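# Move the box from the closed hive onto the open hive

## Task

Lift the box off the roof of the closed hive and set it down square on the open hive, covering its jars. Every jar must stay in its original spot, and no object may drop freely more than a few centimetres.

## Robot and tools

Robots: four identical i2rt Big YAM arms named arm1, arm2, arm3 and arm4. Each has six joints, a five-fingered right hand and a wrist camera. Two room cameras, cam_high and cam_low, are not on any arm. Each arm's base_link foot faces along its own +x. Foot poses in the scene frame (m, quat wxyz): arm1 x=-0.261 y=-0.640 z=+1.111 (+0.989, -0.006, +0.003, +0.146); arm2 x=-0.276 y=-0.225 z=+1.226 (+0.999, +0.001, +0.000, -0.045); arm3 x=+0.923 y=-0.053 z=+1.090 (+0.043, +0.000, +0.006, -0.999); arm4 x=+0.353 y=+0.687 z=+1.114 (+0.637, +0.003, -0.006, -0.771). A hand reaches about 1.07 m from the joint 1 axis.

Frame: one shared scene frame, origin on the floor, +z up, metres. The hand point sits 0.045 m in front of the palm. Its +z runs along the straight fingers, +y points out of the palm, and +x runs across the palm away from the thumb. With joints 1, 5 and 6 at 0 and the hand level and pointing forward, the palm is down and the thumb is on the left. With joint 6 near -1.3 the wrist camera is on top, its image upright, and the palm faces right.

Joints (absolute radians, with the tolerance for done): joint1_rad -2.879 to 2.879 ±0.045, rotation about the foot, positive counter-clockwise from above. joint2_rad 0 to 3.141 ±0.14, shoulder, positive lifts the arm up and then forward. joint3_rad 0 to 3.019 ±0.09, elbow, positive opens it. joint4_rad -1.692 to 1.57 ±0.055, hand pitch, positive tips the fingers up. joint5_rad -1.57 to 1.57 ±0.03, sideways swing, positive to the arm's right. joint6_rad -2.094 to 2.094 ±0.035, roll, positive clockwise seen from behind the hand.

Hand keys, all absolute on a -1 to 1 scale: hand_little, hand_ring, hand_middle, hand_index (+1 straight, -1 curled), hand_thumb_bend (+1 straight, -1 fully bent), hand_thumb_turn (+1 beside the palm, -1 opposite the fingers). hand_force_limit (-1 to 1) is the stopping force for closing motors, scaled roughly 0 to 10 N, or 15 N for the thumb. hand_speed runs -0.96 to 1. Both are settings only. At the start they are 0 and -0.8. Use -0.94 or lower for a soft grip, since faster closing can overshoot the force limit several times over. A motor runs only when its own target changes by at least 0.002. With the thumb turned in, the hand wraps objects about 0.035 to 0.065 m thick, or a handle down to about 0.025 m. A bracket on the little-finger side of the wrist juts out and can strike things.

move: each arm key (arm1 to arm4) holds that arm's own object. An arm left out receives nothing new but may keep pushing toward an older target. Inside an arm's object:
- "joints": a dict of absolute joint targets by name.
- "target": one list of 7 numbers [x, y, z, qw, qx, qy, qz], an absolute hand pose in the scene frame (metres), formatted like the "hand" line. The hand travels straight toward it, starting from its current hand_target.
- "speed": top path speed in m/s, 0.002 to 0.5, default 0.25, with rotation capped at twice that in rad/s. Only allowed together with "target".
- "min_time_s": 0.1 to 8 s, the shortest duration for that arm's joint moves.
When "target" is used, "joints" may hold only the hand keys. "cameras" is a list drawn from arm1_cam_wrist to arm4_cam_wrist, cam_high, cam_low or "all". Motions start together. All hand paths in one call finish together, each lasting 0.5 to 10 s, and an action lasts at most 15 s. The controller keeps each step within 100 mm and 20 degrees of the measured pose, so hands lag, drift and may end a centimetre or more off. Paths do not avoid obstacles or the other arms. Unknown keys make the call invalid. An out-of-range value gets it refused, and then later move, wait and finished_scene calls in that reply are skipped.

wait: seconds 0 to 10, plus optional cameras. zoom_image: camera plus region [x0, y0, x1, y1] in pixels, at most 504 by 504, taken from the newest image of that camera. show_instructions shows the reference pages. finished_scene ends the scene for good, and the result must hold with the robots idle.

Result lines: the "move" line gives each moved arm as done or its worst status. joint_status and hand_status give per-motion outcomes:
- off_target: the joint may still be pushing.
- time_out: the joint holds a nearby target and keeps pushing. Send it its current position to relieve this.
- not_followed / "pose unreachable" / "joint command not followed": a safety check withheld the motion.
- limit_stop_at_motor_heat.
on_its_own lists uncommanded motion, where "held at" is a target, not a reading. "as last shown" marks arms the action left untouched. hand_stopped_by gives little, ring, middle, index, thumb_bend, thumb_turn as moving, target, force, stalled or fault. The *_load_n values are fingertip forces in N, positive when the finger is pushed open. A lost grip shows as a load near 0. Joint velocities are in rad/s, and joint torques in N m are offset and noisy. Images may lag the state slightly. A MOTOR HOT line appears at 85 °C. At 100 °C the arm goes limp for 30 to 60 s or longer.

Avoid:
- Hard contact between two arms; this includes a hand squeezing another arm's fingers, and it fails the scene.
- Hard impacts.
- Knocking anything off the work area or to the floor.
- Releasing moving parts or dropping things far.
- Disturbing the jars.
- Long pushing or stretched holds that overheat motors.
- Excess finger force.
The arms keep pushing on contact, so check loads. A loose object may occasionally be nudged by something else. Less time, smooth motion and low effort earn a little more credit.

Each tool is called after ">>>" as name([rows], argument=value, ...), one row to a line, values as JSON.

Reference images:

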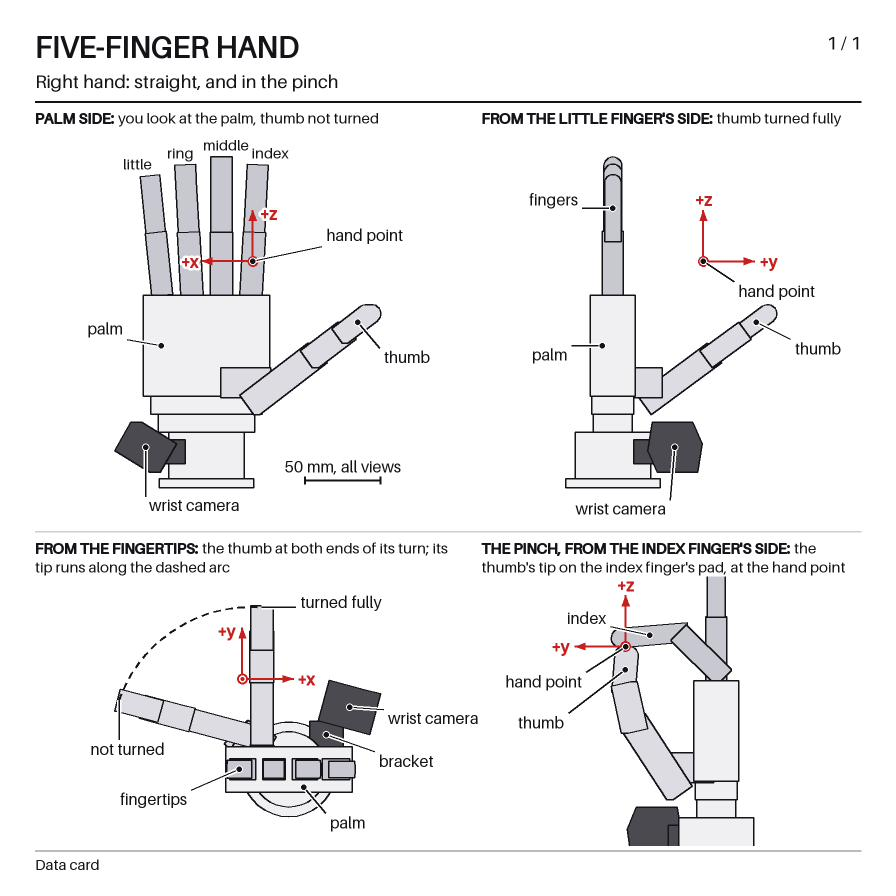

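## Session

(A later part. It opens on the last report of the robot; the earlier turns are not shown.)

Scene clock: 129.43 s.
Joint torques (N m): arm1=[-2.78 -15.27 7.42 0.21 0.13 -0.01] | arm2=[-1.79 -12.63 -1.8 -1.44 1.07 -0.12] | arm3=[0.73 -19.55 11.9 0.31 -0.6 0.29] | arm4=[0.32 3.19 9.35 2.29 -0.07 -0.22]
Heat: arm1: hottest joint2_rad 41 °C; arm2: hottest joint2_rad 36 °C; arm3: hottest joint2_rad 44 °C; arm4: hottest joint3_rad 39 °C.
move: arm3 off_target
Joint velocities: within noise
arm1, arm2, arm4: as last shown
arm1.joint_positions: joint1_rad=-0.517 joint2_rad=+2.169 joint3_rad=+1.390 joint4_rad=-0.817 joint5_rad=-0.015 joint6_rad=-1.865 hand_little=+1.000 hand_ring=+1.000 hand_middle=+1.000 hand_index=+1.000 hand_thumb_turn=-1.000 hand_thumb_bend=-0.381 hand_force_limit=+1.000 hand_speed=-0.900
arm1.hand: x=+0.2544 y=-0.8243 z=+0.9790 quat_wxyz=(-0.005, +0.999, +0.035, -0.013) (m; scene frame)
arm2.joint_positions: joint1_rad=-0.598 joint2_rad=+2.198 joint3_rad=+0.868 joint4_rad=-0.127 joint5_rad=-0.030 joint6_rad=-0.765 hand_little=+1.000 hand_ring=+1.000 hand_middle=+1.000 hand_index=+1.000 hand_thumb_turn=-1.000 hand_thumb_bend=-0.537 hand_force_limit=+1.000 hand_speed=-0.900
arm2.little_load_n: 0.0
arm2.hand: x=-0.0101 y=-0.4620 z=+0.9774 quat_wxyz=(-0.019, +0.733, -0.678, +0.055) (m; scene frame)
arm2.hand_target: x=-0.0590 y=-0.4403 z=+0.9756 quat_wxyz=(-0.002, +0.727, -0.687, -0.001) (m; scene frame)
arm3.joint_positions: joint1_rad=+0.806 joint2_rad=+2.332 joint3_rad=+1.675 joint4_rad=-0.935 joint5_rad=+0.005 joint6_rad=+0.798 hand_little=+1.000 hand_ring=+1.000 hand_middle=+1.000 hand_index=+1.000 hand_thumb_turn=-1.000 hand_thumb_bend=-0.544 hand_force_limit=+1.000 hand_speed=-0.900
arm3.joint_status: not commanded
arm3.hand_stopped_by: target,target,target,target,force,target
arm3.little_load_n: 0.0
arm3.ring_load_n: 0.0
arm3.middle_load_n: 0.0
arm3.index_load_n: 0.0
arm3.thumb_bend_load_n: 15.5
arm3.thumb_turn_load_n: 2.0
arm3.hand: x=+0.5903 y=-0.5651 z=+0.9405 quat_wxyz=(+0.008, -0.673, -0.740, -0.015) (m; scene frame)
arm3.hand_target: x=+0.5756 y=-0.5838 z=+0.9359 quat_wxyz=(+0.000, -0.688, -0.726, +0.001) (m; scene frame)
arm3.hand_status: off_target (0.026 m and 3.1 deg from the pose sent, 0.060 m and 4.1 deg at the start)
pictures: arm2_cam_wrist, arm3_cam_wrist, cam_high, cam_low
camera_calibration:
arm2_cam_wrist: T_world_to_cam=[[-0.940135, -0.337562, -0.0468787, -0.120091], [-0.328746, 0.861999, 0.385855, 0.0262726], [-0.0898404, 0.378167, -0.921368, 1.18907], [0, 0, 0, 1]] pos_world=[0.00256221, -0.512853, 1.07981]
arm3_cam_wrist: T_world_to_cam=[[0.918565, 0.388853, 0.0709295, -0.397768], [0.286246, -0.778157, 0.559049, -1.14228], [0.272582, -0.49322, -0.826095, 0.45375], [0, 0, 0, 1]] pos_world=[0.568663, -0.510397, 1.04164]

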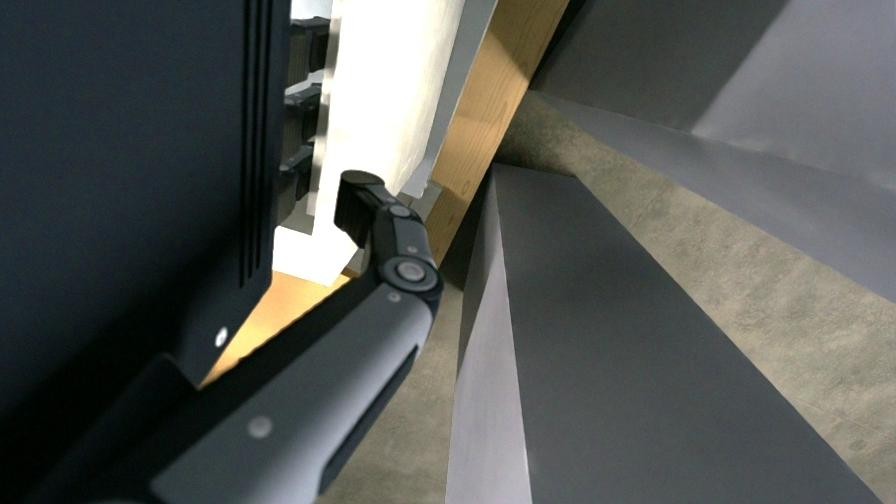

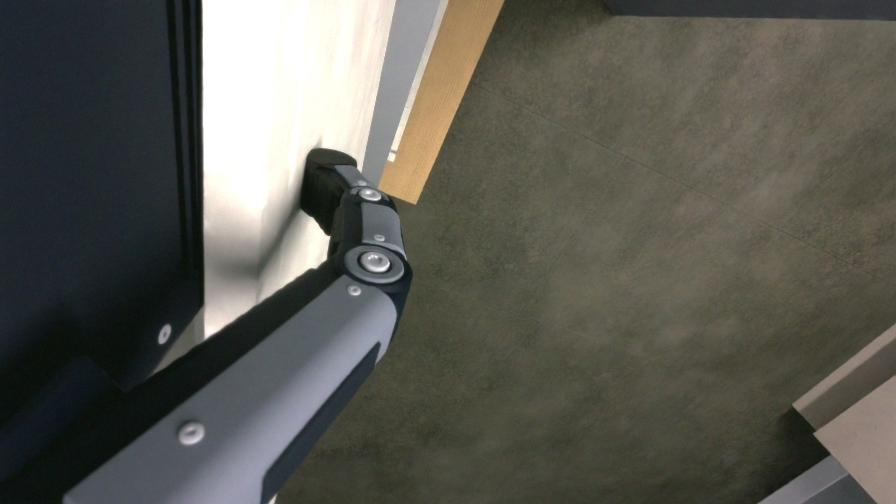

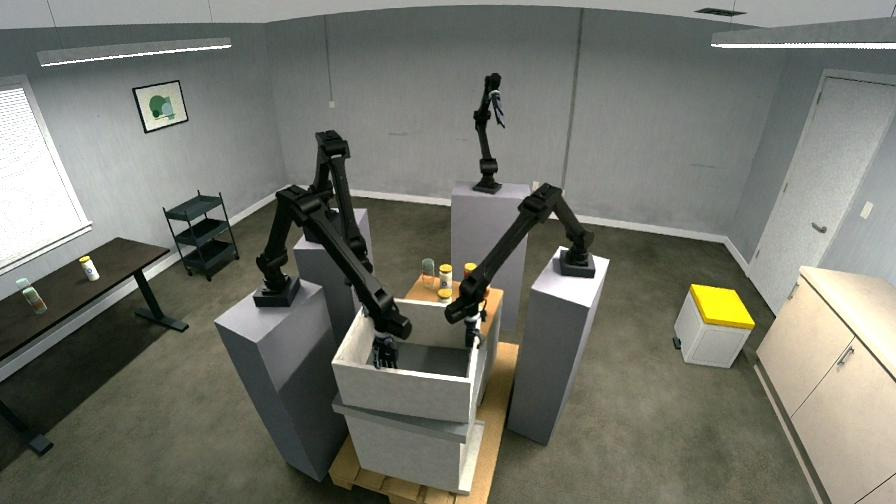

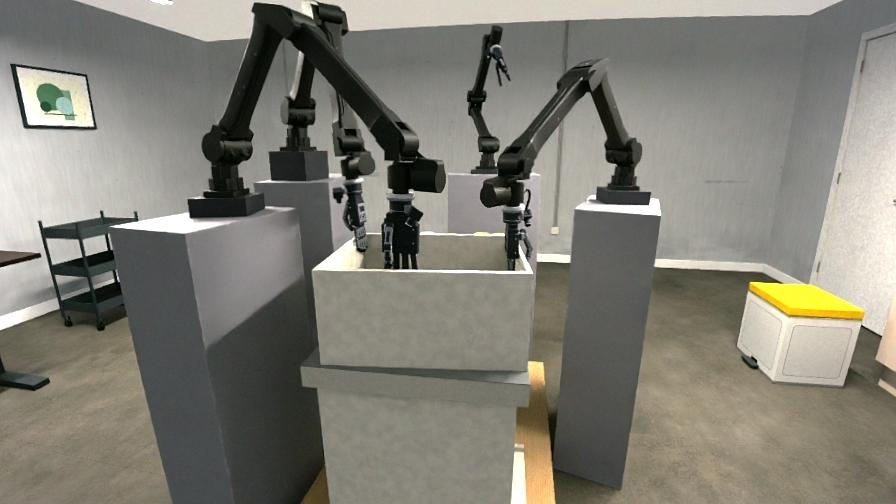

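>>> move(arm1={"joints": {"hand_thumb_bend": 0.3, "hand_speed": 0.0}}, arm2={"joints": {"hand_thumb_bend": 0.3, "hand_speed": 0.0}}, cameras=[])

>>> move(arm1={"target": [0.29, -0.80, 0.985, 0.0, 0.99905, 0.0436, 0.0], "speed": 0.1}, arm2={"target": [0.035, -0.49, 0.985, 0.0, 0.7433, -0.6690, 0.0], "speed": 0.1}, cameras=["arm1_cam_wrist", "arm2_cam_wrist", "cam_high"])

Scene clock: 133.40 s.
Joint torques (N m): arm1=[-2.84 -15.27 7.41 0.23 0.15 -0.01] | arm2=[-1.79 -12.81 -1.87 -1.43 1.07 -0.14] | arm3=[0.79 -20.84 12.04 0.72 -0.59 0.38] | arm4=[0.38 3.14 9.35 2.28 -0.05 -0.2]
Heat: arm1: hottest joint2_rad 42 °C; arm2: hottest joint2_rad 36 °C; arm3: hottest joint2_rad 44 °C; arm4: hottest joint3_rad 39 °C.
move: arm1 done; arm2 done
Joint velocities: within noise
arm1.joint_positions: joint1_rad=-0.517 joint2_rad=+2.169 joint3_rad=+1.390 joint4_rad=-0.817 joint5_rad=-0.015 joint6_rad=-1.865 hand_little=+1.000 hand_ring=+1.000 hand_middle=+1.000 hand_index=+1.000 hand_thumb_turn=-1.000 hand_thumb_bend=+0.300 hand_force_limit=+1.000 hand_speed=+0.000
arm1.joint_status: all done
arm1.hand_stopped_by: target,target,target,target,target,target
arm1.little_load_n: 0.0
arm1.ring_load_n: 0.0
arm1.middle_load_n: 0.0
arm1.index_load_n: 0.0
arm1.thumb_bend_load_n: 0.0
arm1.thumb_turn_load_n: 0.0
arm1.hand: x=+0.2543 y=-0.8244 z=+0.9790 quat_wxyz=(-0.004, +0.999, +0.035, -0.013) (m; scene frame)
arm1.hand_target: x=+0.2641 y=-0.8360 z=+0.9901 quat_wxyz=(+0.000, +1.000, +0.026, +0.000) (m; scene frame)
arm1.hand_status: not commanded
arm2.joint_positions: joint1_rad=-0.598 joint2_rad=+2.198 joint3_rad=+0.868 joint4_rad=-0.127 joint5_rad=-0.030 joint6_rad=-0.766 hand_little=+1.000 hand_ring=+1.000 hand_middle=+1.000 hand_index=+1.000 hand_thumb_turn=-1.000 hand_thumb_bend=+0.300 hand_force_limit=+1.000 hand_speed=+0.000
arm2.joint_status: all done
arm2.hand_stopped_by: target,target,target,target,target,target
arm2.little_load_n: 0.0
arm2.ring_load_n: 0.5
arm2.middle_load_n: 0.0
arm2.index_load_n: 0.0
arm2.thumb_bend_load_n: 0.0
arm2.thumb_turn_load_n: 0.0
arm2.hand: x=-0.0101 y=-0.4620 z=+0.9774 quat_wxyz=(-0.019, +0.733, -0.678, +0.055) (m; scene frame)
arm2.hand_target: x=-0.0590 y=-0.4404 z=+0.9756 quat_wxyz=(-0.002, +0.727, -0.687, -0.001) (m; scene frame)
arm2.hand_status: not commanded
arm3, arm4: as last shown
arm3.joint_positions: joint1_rad=+0.806 joint2_rad=+2.332 joint3_rad=+1.675 joint4_rad=-0.936 joint5_rad=+0.005 joint6_rad=+0.798 hand_little=+1.000 hand_ring=+1.000 hand_middle=+1.000 hand_index=+1.000 hand_thumb_turn=-1.000 hand_thumb_bend=-0.544 hand_force_limit=+1.000 hand_speed=-0.900
arm3.hand: x=+0.5902 y=-0.5651 z=+0.9406 quat_wxyz=(+0.008, -0.673, -0.740, -0.015) (m; scene frame)
arm3.hand_target: x=+0.5755 y=-0.5839 z=+0.9360 quat_wxyz=(+0.000, -0.688, -0.726, +0.001) (m; scene frame)
arm4.thumb_bend_load_n: -0.5
pictures: none
No camera images: "cameras" was empty.

Scene clock: 135.33 s.
Joint torques (N m): arm1=[-0.56 -13.51 8.61 0.18 0.13 0.1] | arm2=[1.73 -14.15 4.92 -0.17 0.14 -0.04] | arm3=[0.62 -20.48 11.92 0.32 -0.53 0.4] | arm4=[0.5 3.43 9.33 2.25 -0.07 -0.2]
Heat: arm1: hottest joint2_rad 42 °C; arm2: hottest joint2_rad 36 °C; arm3: hottest joint2_rad 44 °C; arm4: hottest joint3_rad 39 °C.
move: arm1 off_target; arm2 done
Joint velocities: within noise
arm1.joint_positions: joint1_rad=-0.473 joint2_rad=+2.177 joint3_rad=+1.434 joint4_rad=-0.833 joint5_rad=-0.015 joint6_rad=-1.842 hand_little=+1.000 hand_ring=+1.000 hand_middle=+1.000 hand_index=+1.000 hand_thumb_turn=-1.000 hand_thumb_bend=+0.300 hand_force_limit=+1.000 hand_speed=+0.000
arm1.joint_status: not commanded
arm1.hand_stopped_by: target,target,target,target,target,target
arm1.little_load_n: 0.0
arm1.ring_load_n: 0.0
arm1.middle_load_n: 0.0
arm1.index_load_n: 0.0
arm1.thumb_bend_load_n: 0.0
arm1.thumb_turn_load_n: 0.0
arm1.hand: x=+0.2773 y=-0.8040 z=+0.9862 quat_wxyz=(-0.002, +0.999, +0.046, -0.003) (m; scene frame)
arm1.hand_target: x=+0.2896 y=-0.7999 z=+0.9852 quat_wxyz=(+0.000, +0.999, +0.044, +0.000) (m; scene frame)
arm1.hand_status: off_target (0.013 m and 0.5 deg from the pose sent, 0.044 m and 1.8 deg at the start)
arm2.joint_positions: joint1_rad=-0.574 joint2_rad=+2.253 joint3_rad=+1.093 joint4_rad=-0.405 joint5_rad=-0.001 joint6_rad=-0.766 hand_little=+1.000 hand_ring=+1.000 hand_middle=+1.000 hand_index=+1.000 hand_thumb_turn=-1.000 hand_thumb_bend=+0.300 hand_force_limit=+1.000 hand_speed=+0.000
arm2.joint_status: not commanded
arm2.hand_stopped_by: target,target,target,target,target,target
arm2.little_load_n: 0.0
arm2.ring_load_n: 0.0
arm2.middle_load_n: 0.0
arm2.index_load_n: 0.0
arm2.thumb_bend_load_n: 0.0
arm2.thumb_turn_load_n: 0.5
arm2.hand: x=+0.0283 y=-0.4887 z=+0.9879 quat_wxyz=(-0.001, +0.742, -0.671, +0.002) (m; scene frame)
arm2.hand_target: x=+0.0349 y=-0.4899 z=+0.9851 quat_wxyz=(+0.000, +0.743, -0.669, +0.000) (m; scene frame)
arm2.hand_status: done (0.007 m and 0.3 deg from the pose sent, 0.054 m and 6.8 deg at the start)
arm3, arm4: as last shown
arm3.little_load_n: 0.5
arm3.thumb_turn_load_n: 1.5
arm4.thumb_bend_load_n: 0.0
arm4.thumb_turn_load_n: 0.5
pictures: arm1_cam_wrist, arm2_cam_wrist, cam_high
camera_calibration:
arm1_cam_wrist: T_world_to_cam=[[0.359049, -0.933177, 0.0162357, -0.867547], [-0.796776, -0.297416, 0.526015, -0.53531], [-0.486037, -0.201802, -0.85032, 0.923191], [0, 0, 0, 1]] pos_world=[0.333675, -0.782484, 1.08067]
arm2_cam_wrist: T_world_to_cam=[[-0.932976, -0.358338, 0.0338916, -0.182667], [-0.304477, 0.83593, 0.456634, -0.025546], [-0.19196, 0.415709, -0.889009, 1.20149], [0, 0, 0, 1]] pos_world=[0.0524375, -0.543574, 1.086]

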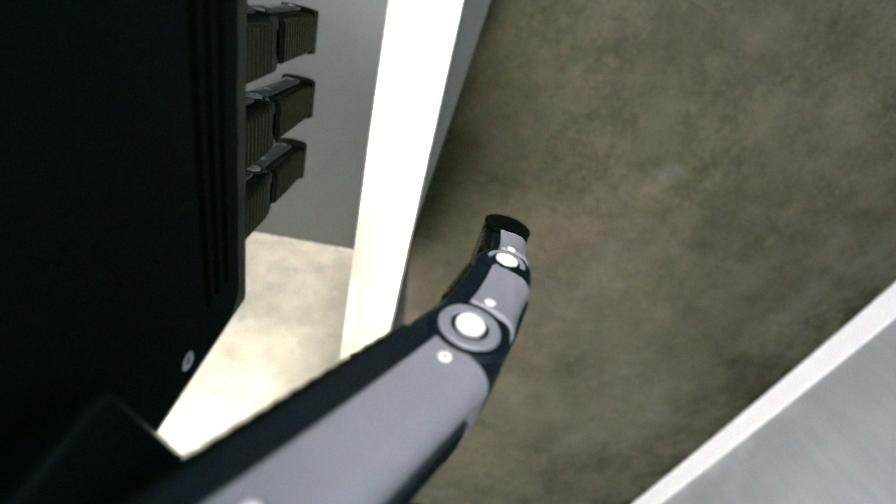

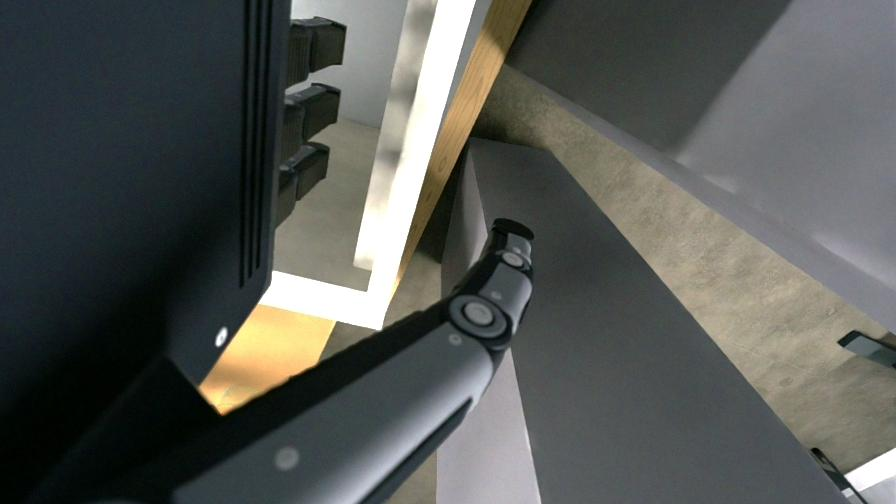

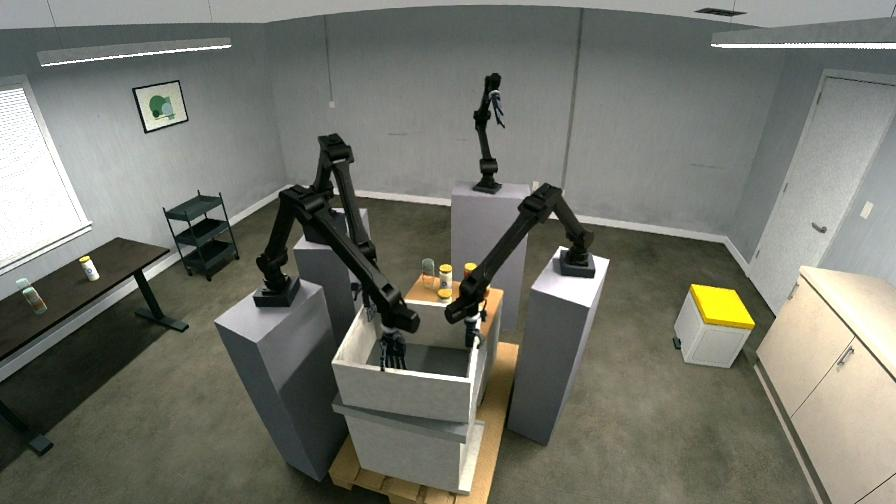

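>>> move(arm1={"target": [0.290, -0.803, 0.930, 0.0, 0.99905, 0.0436, 0.0], "speed": 0.1}, arm2={"target": [0.033, -0.49, 0.930, 0.0, 0.7433, -0.6690, 0.0], "speed": 0.1}, cameras=["arm1_cam_wrist", "arm2_cam_wrist"])

Scene clock: 137.63 s.
Joint torques (N m): arm1=[-0.85 -14.33 7.77 0.84 0.12 0.08] | arm2=[1.55 -14.8 3.93 0.66 0.14 -0.08] | arm3=[0.38 -19.55 11.97 0.76 -0.55 0.36] | arm4=[0.67 3.43 9.32 2.25 -0.06 -0.2]
Heat: arm1: hottest joint2_rad 41 °C; arm2: hottest joint2_rad 36 °C; arm3: hottest joint2_rad 44 °C; arm4: hottest joint3_rad 39 °C.
move: arm1 off_target; arm2 off_target
Joint velocities: within noise
arm1.joint_positions: joint1_rad=-0.473 joint2_rad=+2.284 joint3_rad=+1.447 joint4_rad=-0.757 joint5_rad=-0.015 joint6_rad=-1.842 hand_little=+1.000 hand_ring=+1.000 hand_middle=+1.000 hand_index=+1.000 hand_thumb_turn=-1.000 hand_thumb_bend=+0.300 hand_force_limit=+1.000 hand_speed=+0.000
arm1.joint_status: not commanded
arm1.hand_stopped_by: target,target,target,target,target,target
arm1.little_load_n: 0.0
arm1.ring_load_n: 0.0
arm1.middle_load_n: 0.0
arm1.index_load_n: 0.0
arm1.thumb_bend_load_n: 0.0
arm1.thumb_turn_load_n: 0.0
arm1.hand: x=+0.2743 y=-0.8042 z=+0.9309 quat_wxyz=(-0.004, +0.999, +0.046, -0.012) (m; scene frame)
arm1.hand_target: x=+0.2897 y=-0.8029 z=+0.9305 quat_wxyz=(+0.000, +0.999, +0.044, +0.000) (m; scene frame)
arm1.hand_status: off_target (0.016 m and 1.5 deg from the pose sent, 0.058 m and 0.5 deg at the start)
arm2.joint_positions: joint1_rad=-0.574 joint2_rad=+2.393 joint3_rad=+1.141 joint4_rad=-0.339 joint5_rad=-0.001 joint6_rad=-0.766 hand_little=+1.000 hand_ring=+1.000 hand_middle=+1.000 hand_index=+1.000 hand_thumb_turn=-1.000 hand_thumb_bend=+0.300 hand_force_limit=+1.000 hand_speed=+0.000
arm2.joint_status: not commanded
arm2.hand_stopped_by: target,target,target,target,target,target
arm2.little_load_n: 0.0
arm2.ring_load_n: 0.0
arm2.middle_load_n: 0.0
arm2.index_load_n: 0.0
arm2.thumb_bend_load_n: 0.0
arm2.thumb_turn_load_n: 0.0
arm2.hand: x=+0.0225 y=-0.4840 z=+0.9343 quat_wxyz=(+0.000, +0.742, -0.671, -0.011) (m; scene frame)
arm2.hand_target: x=+0.0329 y=-0.4899 z=+0.9304 quat_wxyz=(+0.000, +0.743, -0.669, +0.000) (m; scene frame)
arm2.hand_status: off_target (0.013 m and 1.3 deg from the pose sent, 0.058 m and 0.3 deg at the start)
arm3, arm4: as last shown
arm3.little_load_n: 0.0
arm3.middle_load_n: 0.5
arm3.index_load_n: 0.5
arm3.thumb_turn_load_n: 2.0
arm4.thumb_turn_load_n: 0.0
pictures: arm1_cam_wrist, arm2_cam_wrist
camera_calibration:
arm1_cam_wrist: T_world_to_cam=[[0.359105, -0.93327, 0.00714247, -0.857403], [-0.787628, -0.298942, 0.538772, -0.524245], [-0.500685, -0.199101, -0.842421, 0.873553], [0, 0, 0, 1]] pos_world=[0.332362, -0.782981, 1.02447]
arm2_cam_wrist: T_world_to_cam=[[-0.932144, -0.359054, 0.0467664, -0.196953], [-0.295336, 0.828658, 0.475502, -0.0280219], [-0.209484, 0.429424, -0.878471, 1.14795], [0, 0, 0, 1]] pos_world=[0.0486135, -0.540456, 1.03098]

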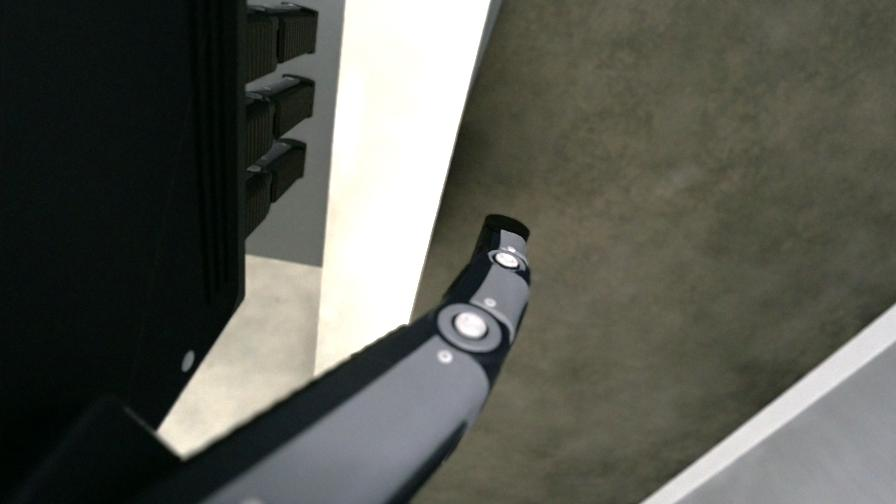

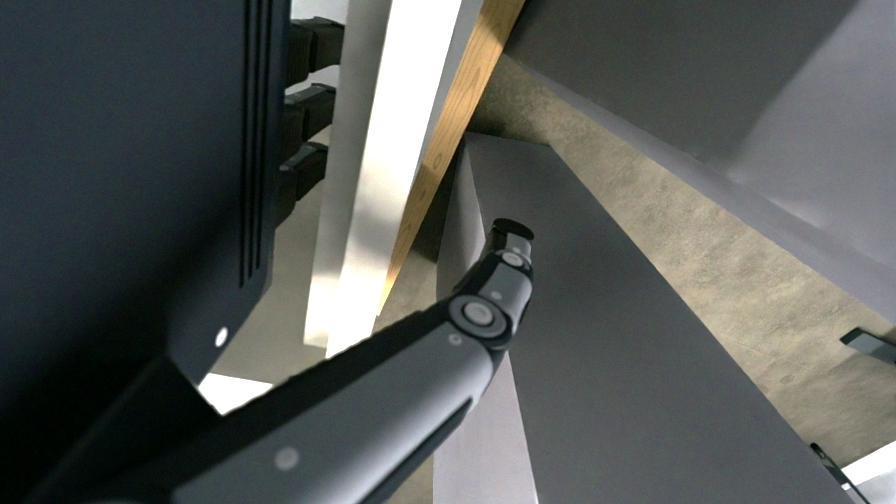

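>>> move(arm1={"target": [0.290, -0.834, 0.932, 0.0, 0.99905, 0.0436, 0.0], "speed": 0.06, "joints": {"hand_thumb_bend": -0.15, "hand_speed": -0.2}}, arm2={"target": [0.003, -0.49, 0.932, 0.0, 0.7433, -0.6690, 0.0], "speed": 0.06, "joints": {"hand_thumb_bend": -0.3, "hand_speed": -0.2}}, cameras=["arm1_cam_wrist", "arm2_cam_wrist"])

Scene clock: 139.13 s.
Joint torques (N m): arm1=[-2.96 -13.92 8.28 0.21 0.12 -0.13] | arm2=[-0.67 -16.32 1.14 0.53 0.25 -0.2] | arm3=[0.26 -19.49 11.92 0.55 -0.53 0.4] | arm4=[0.67 3.14 9.36 2.18 -0.06 -0.22]
Heat: arm1: hottest joint2_rad 41 °C; arm2: hottest joint2_rad 36 °C; arm3: hottest joint2_rad 44 °C; arm4: hottest joint3_rad 39 °C.
move: arm1 off_target; arm2 done
Joint velocities: within noise
arm1.joint_positions: joint1_rad=-0.499 joint2_rad=+2.286 joint3_rad=+1.464 joint4_rad=-0.757 joint5_rad=-0.014 joint6_rad=-1.869 hand_little=+1.000 hand_ring=+1.000 hand_middle=+1.000 hand_index=+1.000 hand_thumb_turn=-1.000 hand_thumb_bend=-0.150 hand_force_limit=+1.000 hand_speed=-0.200
arm1.joint_status: all done
arm1.hand_stopped_by: target,target,target,target,target,target
arm1.little_load_n: 0.0
arm1.ring_load_n: 0.0
arm1.middle_load_n: 0.0
arm1.index_load_n: 0.0
arm1.thumb_bend_load_n: 0.0
arm1.thumb_turn_load_n: 0.0
arm1.hand: x=+0.2802 y=-0.8208 z=+0.9339 quat_wxyz=(-0.002, +0.999, +0.046, -0.004) (m; scene frame)
arm1.hand_target: x=+0.2894 y=-0.8339 z=+0.9322 quat_wxyz=(+0.000, +0.999, +0.043, +0.000) (m; scene frame)
arm1.hand_status: off_target (0.017 m and 0.6 deg from the pose sent, 0.034 m and 1.5 deg at the start)
arm2.joint_positions: joint1_rad=-0.594 joint2_rad=+2.393 joint3_rad=+1.102 joint4_rad=-0.283 joint5_rad=-0.003 joint6_rad=-0.794 hand_little=+1.000 hand_ring=+1.000 hand_middle=+1.000 hand_index=+1.000 hand_thumb_turn=-1.000 hand_thumb_bend=-0.300 hand_force_limit=+1.000 hand_speed=-0.200
arm2.joint_status: all done
arm2.hand_stopped_by: target,target,target,target,target,target
arm2.little_load_n: 0.0
arm2.ring_load_n: 0.0
arm2.middle_load_n: 0.0
arm2.index_load_n: 0.0
arm2.thumb_bend_load_n: 0.5
arm2.thumb_turn_load_n: 0.0
arm2.hand: x=+0.0095 y=-0.4851 z=+0.9287 quat_wxyz=(-0.002, +0.745, -0.667, -0.003) (m; scene frame)
arm2.hand_target: x=+0.0030 y=-0.4898 z=+0.9319 quat_wxyz=(+0.000, +0.743, -0.669, +0.000) (m; scene frame)
arm2.hand_status: done (0.009 m and 0.5 deg from the pose sent, 0.021 m and 1.3 deg at the start)
arm3: as last shown
arm3.little_load_n: 0.5
arm3.ring_load_n: 0.5
arm3.middle_load_n: 0.0
arm3.index_load_n: 0.0
arm3.thumb_turn_load_n: 1.5
arm3.hand: x=+0.5903 y=-0.5652 z=+0.9406 quat_wxyz=(+0.007, -0.673, -0.740, -0.015) (m; scene frame)
arm3.hand_target: x=+0.5756 y=-0.5840 z=+0.9360 quat_wxyz=(+0.000, -0.688, -0.726, +0.001) (m; scene frame)
arm4.joint_positions: joint1_rad=+0.584 joint2_rad=+0.612 joint3_rad=+1.380 joint4_rad=-1.427 joint5_rad=-0.032 joint6_rad=-0.991 hand_little=+1.000 hand_ring=+1.000 hand_middle=+1.000 hand_index=+1.000 hand_thumb_turn=+1.000 hand_thumb_bend=+1.000 hand_force_limit=+0.000 hand_speed=-0.800
arm4.joint_status: not commanded
arm4.hand_stopped_by: target,target,target,target,target,target
arm4.little_load_n: 0.0
arm4.ring_load_n: 0.0
arm4.middle_load_n: 0.0
arm4.index_load_n: 0.0
arm4.thumb_bend_load_n: 0.0
arm4.thumb_turn_load_n: 0.0
arm4.hand: x=+0.3995 y=+0.4923 z=+1.5734 quat_wxyz=(+0.113, +0.575, -0.686, +0.430) (m; scene frame)
arm4.hand_target: x=+0.3992 y=+0.4928 z=+1.5818 quat_wxyz=(+0.116, +0.572, -0.683, +0.439) (m; scene frame)
arm4.hand_status: not commanded
pictures: arm1_cam_wrist, arm2_cam_wrist
camera_calibration:
arm1_cam_wrist: T_world_to_cam=[[0.35942, -0.933052, 0.0152122, -0.882457], [-0.795464, -0.297816, 0.527772, -0.51279], [-0.487908, -0.201793, -0.84925, 0.876201], [0, 0, 0, 1]] pos_world=[0.336773, -0.799283, 1.02817]
arm2_cam_wrist: T_world_to_cam=[[-0.929608, -0.366781, 0.0360759, -0.203062], [-0.309466, 0.829988, 0.464059, -0.0169724], [-0.200151, 0.420229, -0.885069, 1.14239], [0, 0, 0, 1]] pos_world=[0.0346284, -0.540456, 1.02629]

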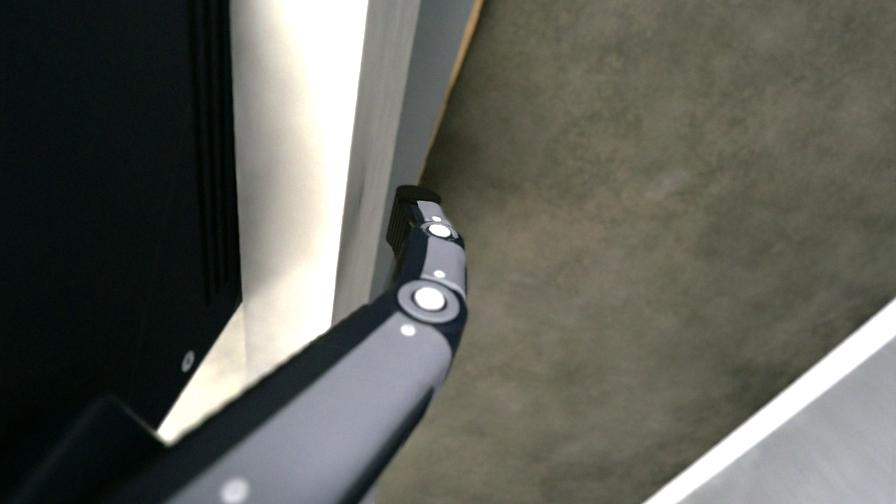

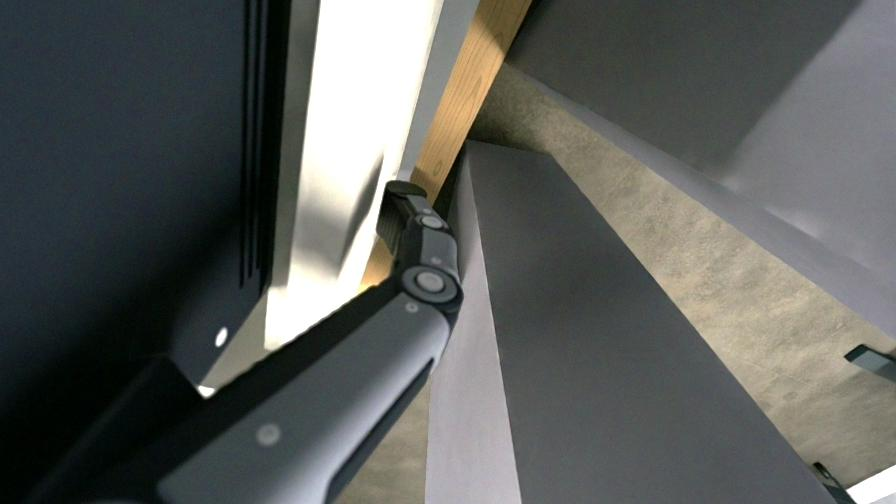

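>>> move(arm1={"joints": {"hand_thumb_bend": -1, "hand_speed": -0.88, "hand_force_limit": 1}}, arm2={"target": [-0.008, -0.49, 0.936, 0.0, 0.7433, -0.6690, 0.0], "speed": 0.05, "joints": {"hand_thumb_bend": -1, "hand_speed": -0.88, "hand_force_limit": 1}}, cameras=["arm2_cam_wrist", "arm1_cam_wrist"])

Scene clock: 143.13 s.
Joint torques (N m): arm1=[-2.96 -14.04 8.24 0.23 -0.04 0.1] | arm2=[-0.85 -16.56 0.69 0.23 0.46 -0.28] | arm3=[0.44 -19.43 11.9 0.61 -0.55 0.38] | arm4=[0.38 3.14 9.35 2.24 -0.05 -0.21]
Heat: arm1: hottest joint2_rad 41 °C; arm2: hottest joint2_rad 37 °C; arm3: hottest joint2_rad 44 °C; arm4: hottest joint3_rad 39 °C.
move: arm1 off_target; arm2 off_target
Joint velocities: within noise
arm1.joint_positions: joint1_rad=-0.499 joint2_rad=+2.287 joint3_rad=+1.465 joint4_rad=-0.757 joint5_rad=-0.010 joint6_rad=-1.895 hand_little=+1.000 hand_ring=+1.000 hand_middle=+1.000 hand_index=+1.000 hand_thumb_turn=-1.000 hand_thumb_bend=-0.381 hand_force_limit=+1.000 hand_speed=-0.880
arm1.joint_status: hand_thumb_bend off_target (ended at -0.381, target -1.000); the others done
arm1.hand_stopped_by: target,target,target,target,force,target
arm1.little_load_n: 0.0
arm1.ring_load_n: 0.0
arm1.middle_load_n: 0.0
arm1.index_load_n: 0.0
arm1.thumb_bend_load_n: 15.5
arm1.thumb_turn_load_n: 3.0
arm1.hand: x=+0.2815 y=-0.8222 z=+0.9338 quat_wxyz=(+0.000, +0.998, +0.059, -0.005) (m; scene frame)
arm1.hand_target: x=+0.2895 y=-0.8340 z=+0.9324 quat_wxyz=(+0.000, +0.999, +0.044, +0.000) (m; scene frame)
arm1.hand_status: not commanded
arm2.joint_positions: joint1_rad=-0.606 joint2_rad=+2.383 joint3_rad=+1.077 joint4_rad=-0.263 joint5_rad=-0.009 joint6_rad=-0.800 hand_little=+1.000 hand_ring=+1.000 hand_middle=+1.000 hand_index=+1.000 hand_thumb_turn=-1.000 hand_thumb_bend=-0.540 hand_force_limit=+1.000 hand_speed=-0.880
arm2.joint_status: hand_thumb_bend off_target (ended at -0.540, target -1.000); the others done
arm2.hand_stopped_by: target,target,target,target,force,target
arm2.little_load_n: 0.0
arm2.ring_load_n: 0.0
arm2.middle_load_n: 0.0
arm2.index_load_n: 0.0
arm2.thumb_bend_load_n: 14.0
arm2.thumb_turn_load_n: 1.5
arm2.hand: x=+0.0017 y=-0.4839 z=+0.9296 quat_wxyz=(-0.005, +0.742, -0.670, -0.001) (m; scene frame)
arm2.hand_target: x=-0.0079 y=-0.4897 z=+0.9357 quat_wxyz=(+0.000, +0.743, -0.669, +0.000) (m; scene frame)
arm2.hand_status: off_target (0.013 m and 0.6 deg from the pose sent, 0.020 m and 0.5 deg at the start)
arm3, arm4: as last shown
arm3.little_load_n: 0.0
arm3.ring_load_n: 0.0
arm3.thumb_turn_load_n: 2.0
pictures: arm1_cam_wrist, arm2_cam_wrist
camera_calibration:
arm1_cam_wrist: T_world_to_cam=[[0.383868, -0.923211, 0.0180735, -0.885642], [-0.786559, -0.31667, 0.530137, -0.532323], [-0.483705, -0.217719, -0.847719, 0.860854], [0, 0, 0, 1]] pos_world=[0.337666, -0.798782, 1.02797]
arm2_cam_wrist: T_world_to_cam=[[-0.932355, -0.360423, 0.0284389, -0.199723], [-0.307228, 0.831298, 0.4632, -0.019318], [-0.190589, 0.42313, -0.885797, 1.14323], [0, 0, 0, 1]] pos_world=[0.0257398, -0.539662, 1.0273]

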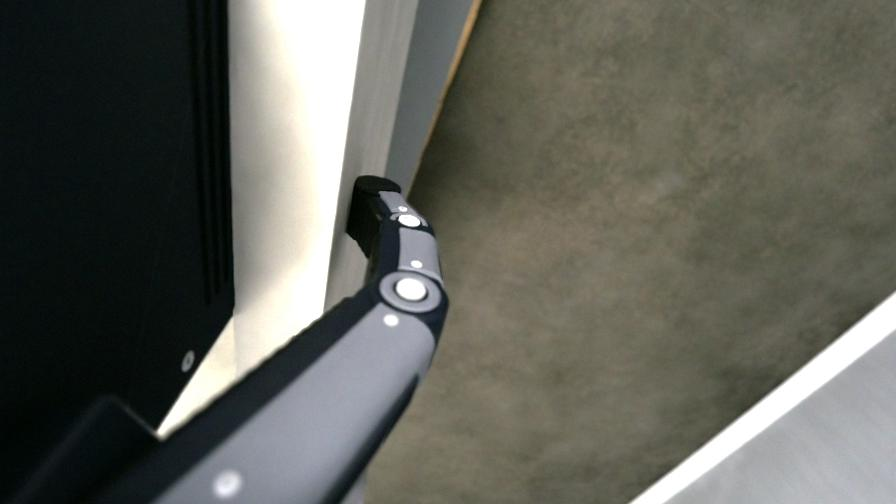

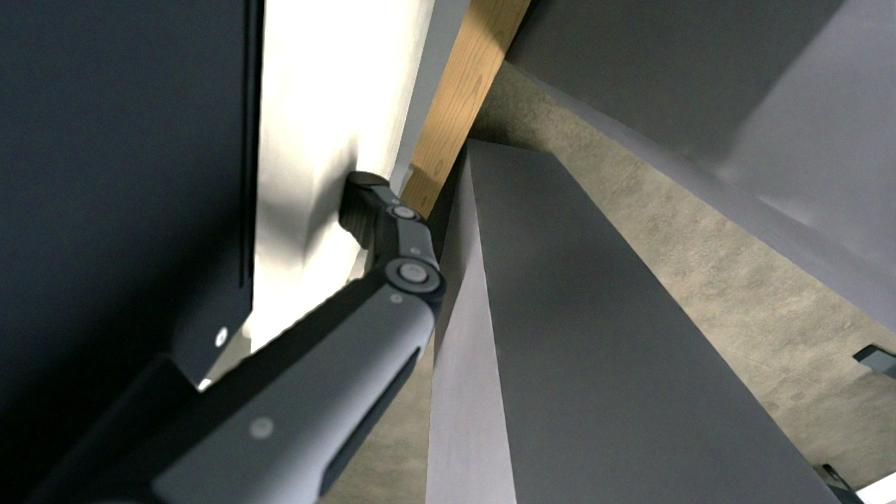

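>>> move(arm1={"target": [0.242, -0.832, 0.934, 0.0, 0.99996, -0.0087, 0.0], "speed": 0.05}, arm2={"target": [0.006, -0.434, 0.934, 0.0, 0.7010, -0.7132, 0.0], "speed": 0.05}, arm3={"target": [0.600, -0.628, 0.936, 0.0, 0.7132, 0.7010, 0.0], "speed": 0.05}, cameras=["cam_low", "cam_high"])

>>> zoom_image(camera="cam_high", region=[310, 270, 510, 450])

>>> zoom_image(camera="cam_low", region=[290, 200, 570, 400])

Scene clock: 147.13 s.
Joint torques (N m): arm1=[-3.6 -15.33 4.15 0.7 -0.09 0.07] | arm2=[3.02 -16.03 -0.25 0.03 -0.3 0.16] | arm3=[3.43 -21.07 11.49 0.21 -0.75 0.46] | arm4=[0.62 3.19 9.46 2.29 -0.04 -0.21]
Heat: arm1: hottest joint2_rad 41 °C; arm2: hottest joint2_rad 37 °C; arm3: hottest joint2_rad 44 °C; arm4: hottest joint3_rad 39 °C.
move: arm1 off_target; arm2 off_target; arm3 off_target
Joint velocities: within noise
arm1.joint_positions: joint1_rad=-0.511 joint2_rad=+2.243 joint3_rad=+1.364 joint4_rad=-0.691 joint5_rad=-0.009 joint6_rad=-1.809 hand_little=+1.000 hand_ring=+1.000 hand_middle=+1.000 hand_index=+1.000 hand_thumb_turn=-1.000 hand_thumb_bend=-0.381 hand_force_limit=+1.000 hand_speed=-0.880
arm1.joint_status: not commanded
arm1.hand_stopped_by: target,target,target,target,force,target
arm1.little_load_n: 0.0
arm1.ring_load_n: 0.0
arm1.middle_load_n: 0.0
arm1.index_load_n: 0.0
arm1.thumb_bend_load_n: 14.0
arm1.thumb_turn_load_n: 1.5
arm1.hand: x=+0.2502 y=-0.8212 z=+0.9329 quat_wxyz=(+0.002, +1.000, +0.010, +0.000) (m; scene frame)
arm1.hand_target: x=+0.2419 y=-0.8317 z=+0.9339 quat_wxyz=(+0.000, +1.000, -0.009, +0.000) (m; scene frame)
arm1.hand_status: off_target (0.014 m and 2.1 deg from the pose sent, 0.041 m and 7.8 deg at the start)
arm2.joint_positions: joint1_rad=-0.543 joint2_rad=+2.373 joint3_rad=+1.025 joint4_rad=-0.203 joint5_rad=+0.012 joint6_rad=-0.626 hand_little=+1.000 hand_ring=+1.000 hand_middle=+1.000 hand_index=+1.000 hand_thumb_turn=-1.000 hand_thumb_bend=-0.540 hand_force_limit=+1.000 hand_speed=-0.880
arm2.joint_status: not commanded
arm2.hand_stopped_by: target,target,target,target,force,target
arm2.little_load_n: 0.0
arm2.ring_load_n: 0.0
arm2.middle_load_n: 0.0
arm2.index_load_n: 0.0
arm2.thumb_bend_load_n: 13.5
arm2.thumb_turn_load_n: 1.5
arm2.hand: x=+0.0092 y=-0.4505 z=+0.9283 quat_wxyz=(+0.004, +0.704, -0.710, +0.009) (m; scene frame)
arm2.hand_target: x=+0.0056 y=-0.4345 z=+0.9336 quat_wxyz=(+0.000, +0.701, -0.713, +0.000) (m; scene frame)
arm2.hand_status: off_target (0.018 m and 1.3 deg from the pose sent, 0.050 m and 6.9 deg at the start)
arm3.joint_positions: joint1_rad=+0.838 joint2_rad=+2.368 joint3_rad=+1.752 joint4_rad=-0.959 joint5_rad=+0.010 joint6_rad=+0.925 hand_little=+1.000 hand_ring=+1.000 hand_middle=+1.000 hand_index=+1.000 hand_thumb_turn=-1.000 hand_thumb_bend=-0.544 hand_force_limit=+1.000 hand_speed=-0.900
arm3.joint_status: not commanded
arm3.hand_stopped_by: target,target,target,target,force,target
arm3.little_load_n: 0.0
arm3.ring_load_n: 0.0
arm3.middle_load_n: 0.0
arm3.index_load_n: 0.0
arm3.thumb_bend_load_n: 13.5
arm3.thumb_turn_load_n: 1.0
arm3.hand: x=+0.5896 y=-0.6002 z=+0.9404 quat_wxyz=(+0.010, -0.707, -0.707, -0.006) (m; scene frame)
arm3.hand_target: x=+0.6007 y=-0.6267 z=+0.9368 quat_wxyz=(+0.000, -0.713, -0.701, +0.001) (m; scene frame)
arm3.hand_status: off_target (0.030 m and 1.6 deg from the pose sent, 0.064 m and 6.7 deg at the start)
arm4: as last shown
pictures: cam_high, cam_low

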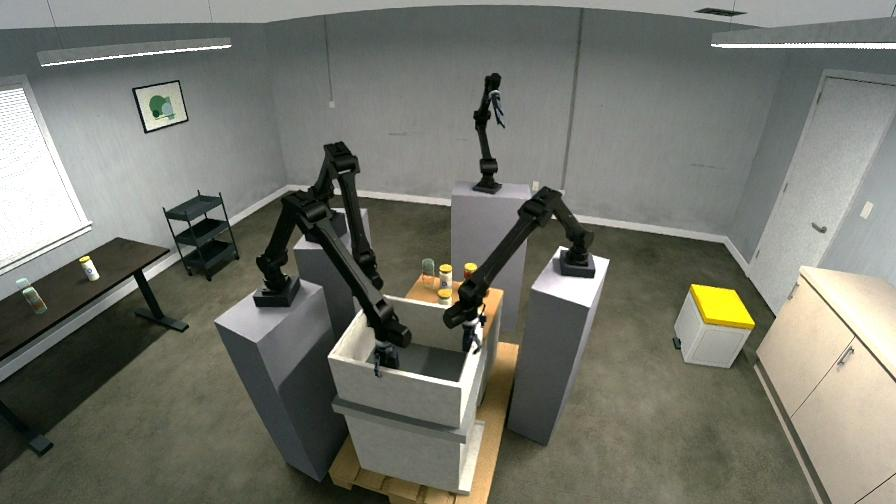

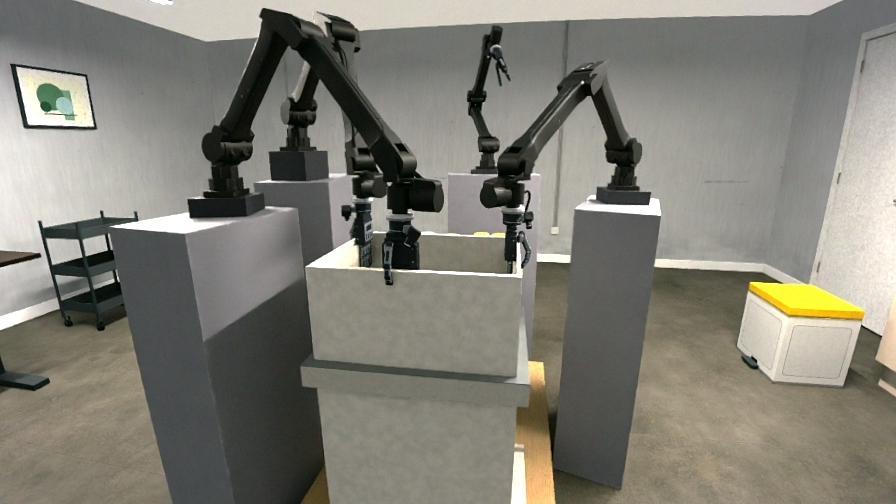

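Scaled by 2.520 from the camera's 896x504 image, which has a finer 1280x720 frame.

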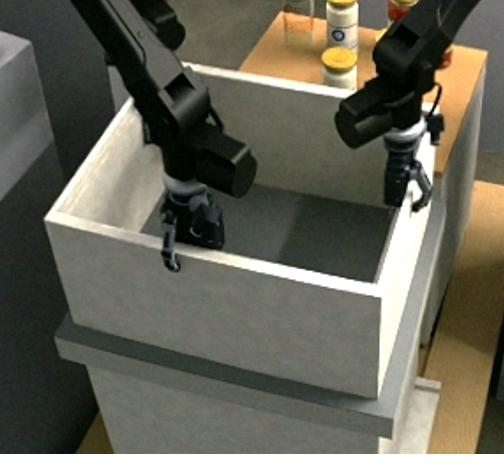

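Scaled by 1.800 from the camera's 896x504 image, which has a finer 1280x720 frame.

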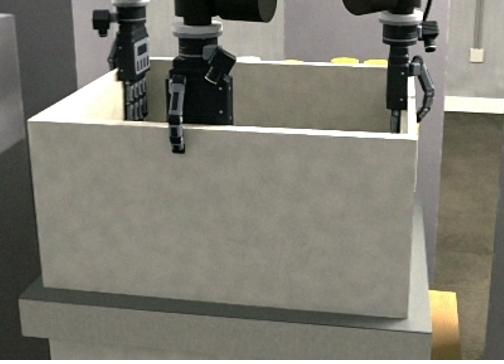

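>>> move(arm1={"target": [0.247, -0.832, 0.945, 0.0, 0.99996, 0.0087, 0.0], "speed": 0.05}, arm2={"target": [-0.016, -0.445, 0.940, 0.0245, 0.7010, -0.7132, -0.0249], "speed": 0.05}, arm3={"target": [0.640, -0.608, 0.955, 0.0249, 0.7132, 0.7010, 0.0245], "speed": 0.05}, cameras=["cam_low"])

Scene clock: 149.47 s.
Joint torques (N m): arm1=[-3.25 -16.62 4.67 -0.16 0.01 -0.24] | arm2=[-0.03 -16.21 0.32 -2 0.7 -0.12] | arm3=[5.19 -26.11 4.29 -1.14 -1.9 0.72] | arm4=[0.62 2.9 9.42 2.21 -0.05 -0.21]
Heat: arm1: hottest joint2_rad 41 °C; arm2: hottest joint2_rad 37 °C; arm3: hottest joint2_rad 44 °C; arm4: hottest joint3_rad 39 °C.
move: arm1 off_target; arm2 off_target; arm3 off_target
Joint velocities: within noise
arm1.joint_positions: joint1_rad=-0.511 joint2_rad=+2.241 joint3_rad=+1.364 joint4_rad=-0.695 joint5_rad=-0.011 joint6_rad=-1.809 hand_little=+1.000 hand_ring=+1.000 hand_middle=+1.000 hand_index=+1.000 hand_thumb_turn=-1.000 hand_thumb_bend=-0.381 hand_force_limit=+1.000 hand_speed=-0.880
arm1.joint_status: not commanded
arm1.hand_stopped_by: target,target,target,target,force,target
arm1.little_load_n: 0.0
arm1.ring_load_n: 0.0
arm1.middle_load_n: 0.0
arm1.index_load_n: 0.0
arm1.thumb_bend_load_n: 15.0
arm1.thumb_turn_load_n: 1.5
arm1.hand: x=+0.2497 y=-0.8206 z=+0.9336 quat_wxyz=(+0.000, +1.000, +0.010, -0.001) (m; scene frame)
arm1.hand_target: x=+0.2469 y=-0.8319 z=+0.9447 quat_wxyz=(+0.000, +1.000, +0.009, +0.000) (m; scene frame)
arm1.hand_status: off_target (0.016 m and 0.2 deg from the pose sent, 0.017 m and 0.3 deg at the start)
arm2.joint_positions: joint1_rad=-0.543 joint2_rad=+2.373 joint3_rad=+1.029 joint4_rad=-0.214 joint5_rad=+0.026 joint6_rad=-0.622 hand_little=+1.000 hand_ring=+1.000 hand_middle=+1.000 hand_index=+1.000 hand_thumb_turn=-1.000 hand_thumb_bend=-0.540 hand_force_limit=+1.000 hand_speed=-0.880
arm2.joint_status: not commanded
arm2.hand_stopped_by: target,target,target,target,force,target
arm2.little_load_n: 0.0
arm2.ring_load_n: 0.0
arm2.middle_load_n: 0.0
arm2.index_load_n: 0.5
arm2.thumb_bend_load_n: 13.5
arm2.thumb_turn_load_n: 1.0
arm2.hand: x=+0.0076 y=-0.4525 z=+0.9294 quat_wxyz=(+0.011, +0.703, -0.711, +0.007) (m; scene frame)
arm2.hand_target: x=-0.0151 y=-0.4450 z=+0.9395 quat_wxyz=(+0.024, +0.701, -0.713, -0.024) (m; scene frame)
arm2.hand_status: off_target (0.027 m and 4.0 deg from the pose sent, 0.028 m and 4.6 deg at the start)
arm3.joint_positions: joint1_rad=+0.835 joint2_rad=+2.350 joint3_rad=+1.713 joint4_rad=-0.923 joint5_rad=-0.013 joint6_rad=+0.922 hand_little=+1.000 hand_ring=+1.000 hand_middle=+1.000 hand_index=+1.000 hand_thumb_turn=-1.000 hand_thumb_bend=-0.544 hand_force_limit=+1.000 hand_speed=-0.900
arm3.joint_status: not commanded
arm3.hand_stopped_by: target,target,target,target,force,target
arm3.little_load_n: 0.0
arm3.ring_load_n: 0.0
arm3.middle_load_n: 0.0
arm3.index_load_n: 0.0
arm3.thumb_bend_load_n: 13.5
arm3.thumb_turn_load_n: 1.5
arm3.hand: x=+0.5945 y=-0.5980 z=+0.9407 quat_wxyz=(-0.003, -0.707, -0.707, +0.000) (m; scene frame)
arm3.hand_target: x=+0.6381 y=-0.6071 z=+0.9538 quat_wxyz=(-0.023, -0.712, -0.701, -0.026) (m; scene frame)
arm3.hand_status: off_target (0.049 m and 3.9 deg from the pose sent, 0.053 m and 4.6 deg at the start)
arm4: as last shown
pictures: cam_low

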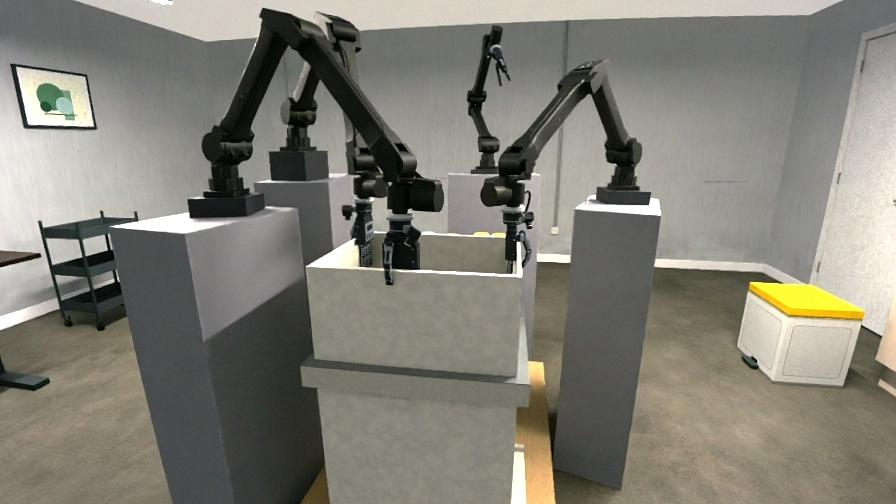

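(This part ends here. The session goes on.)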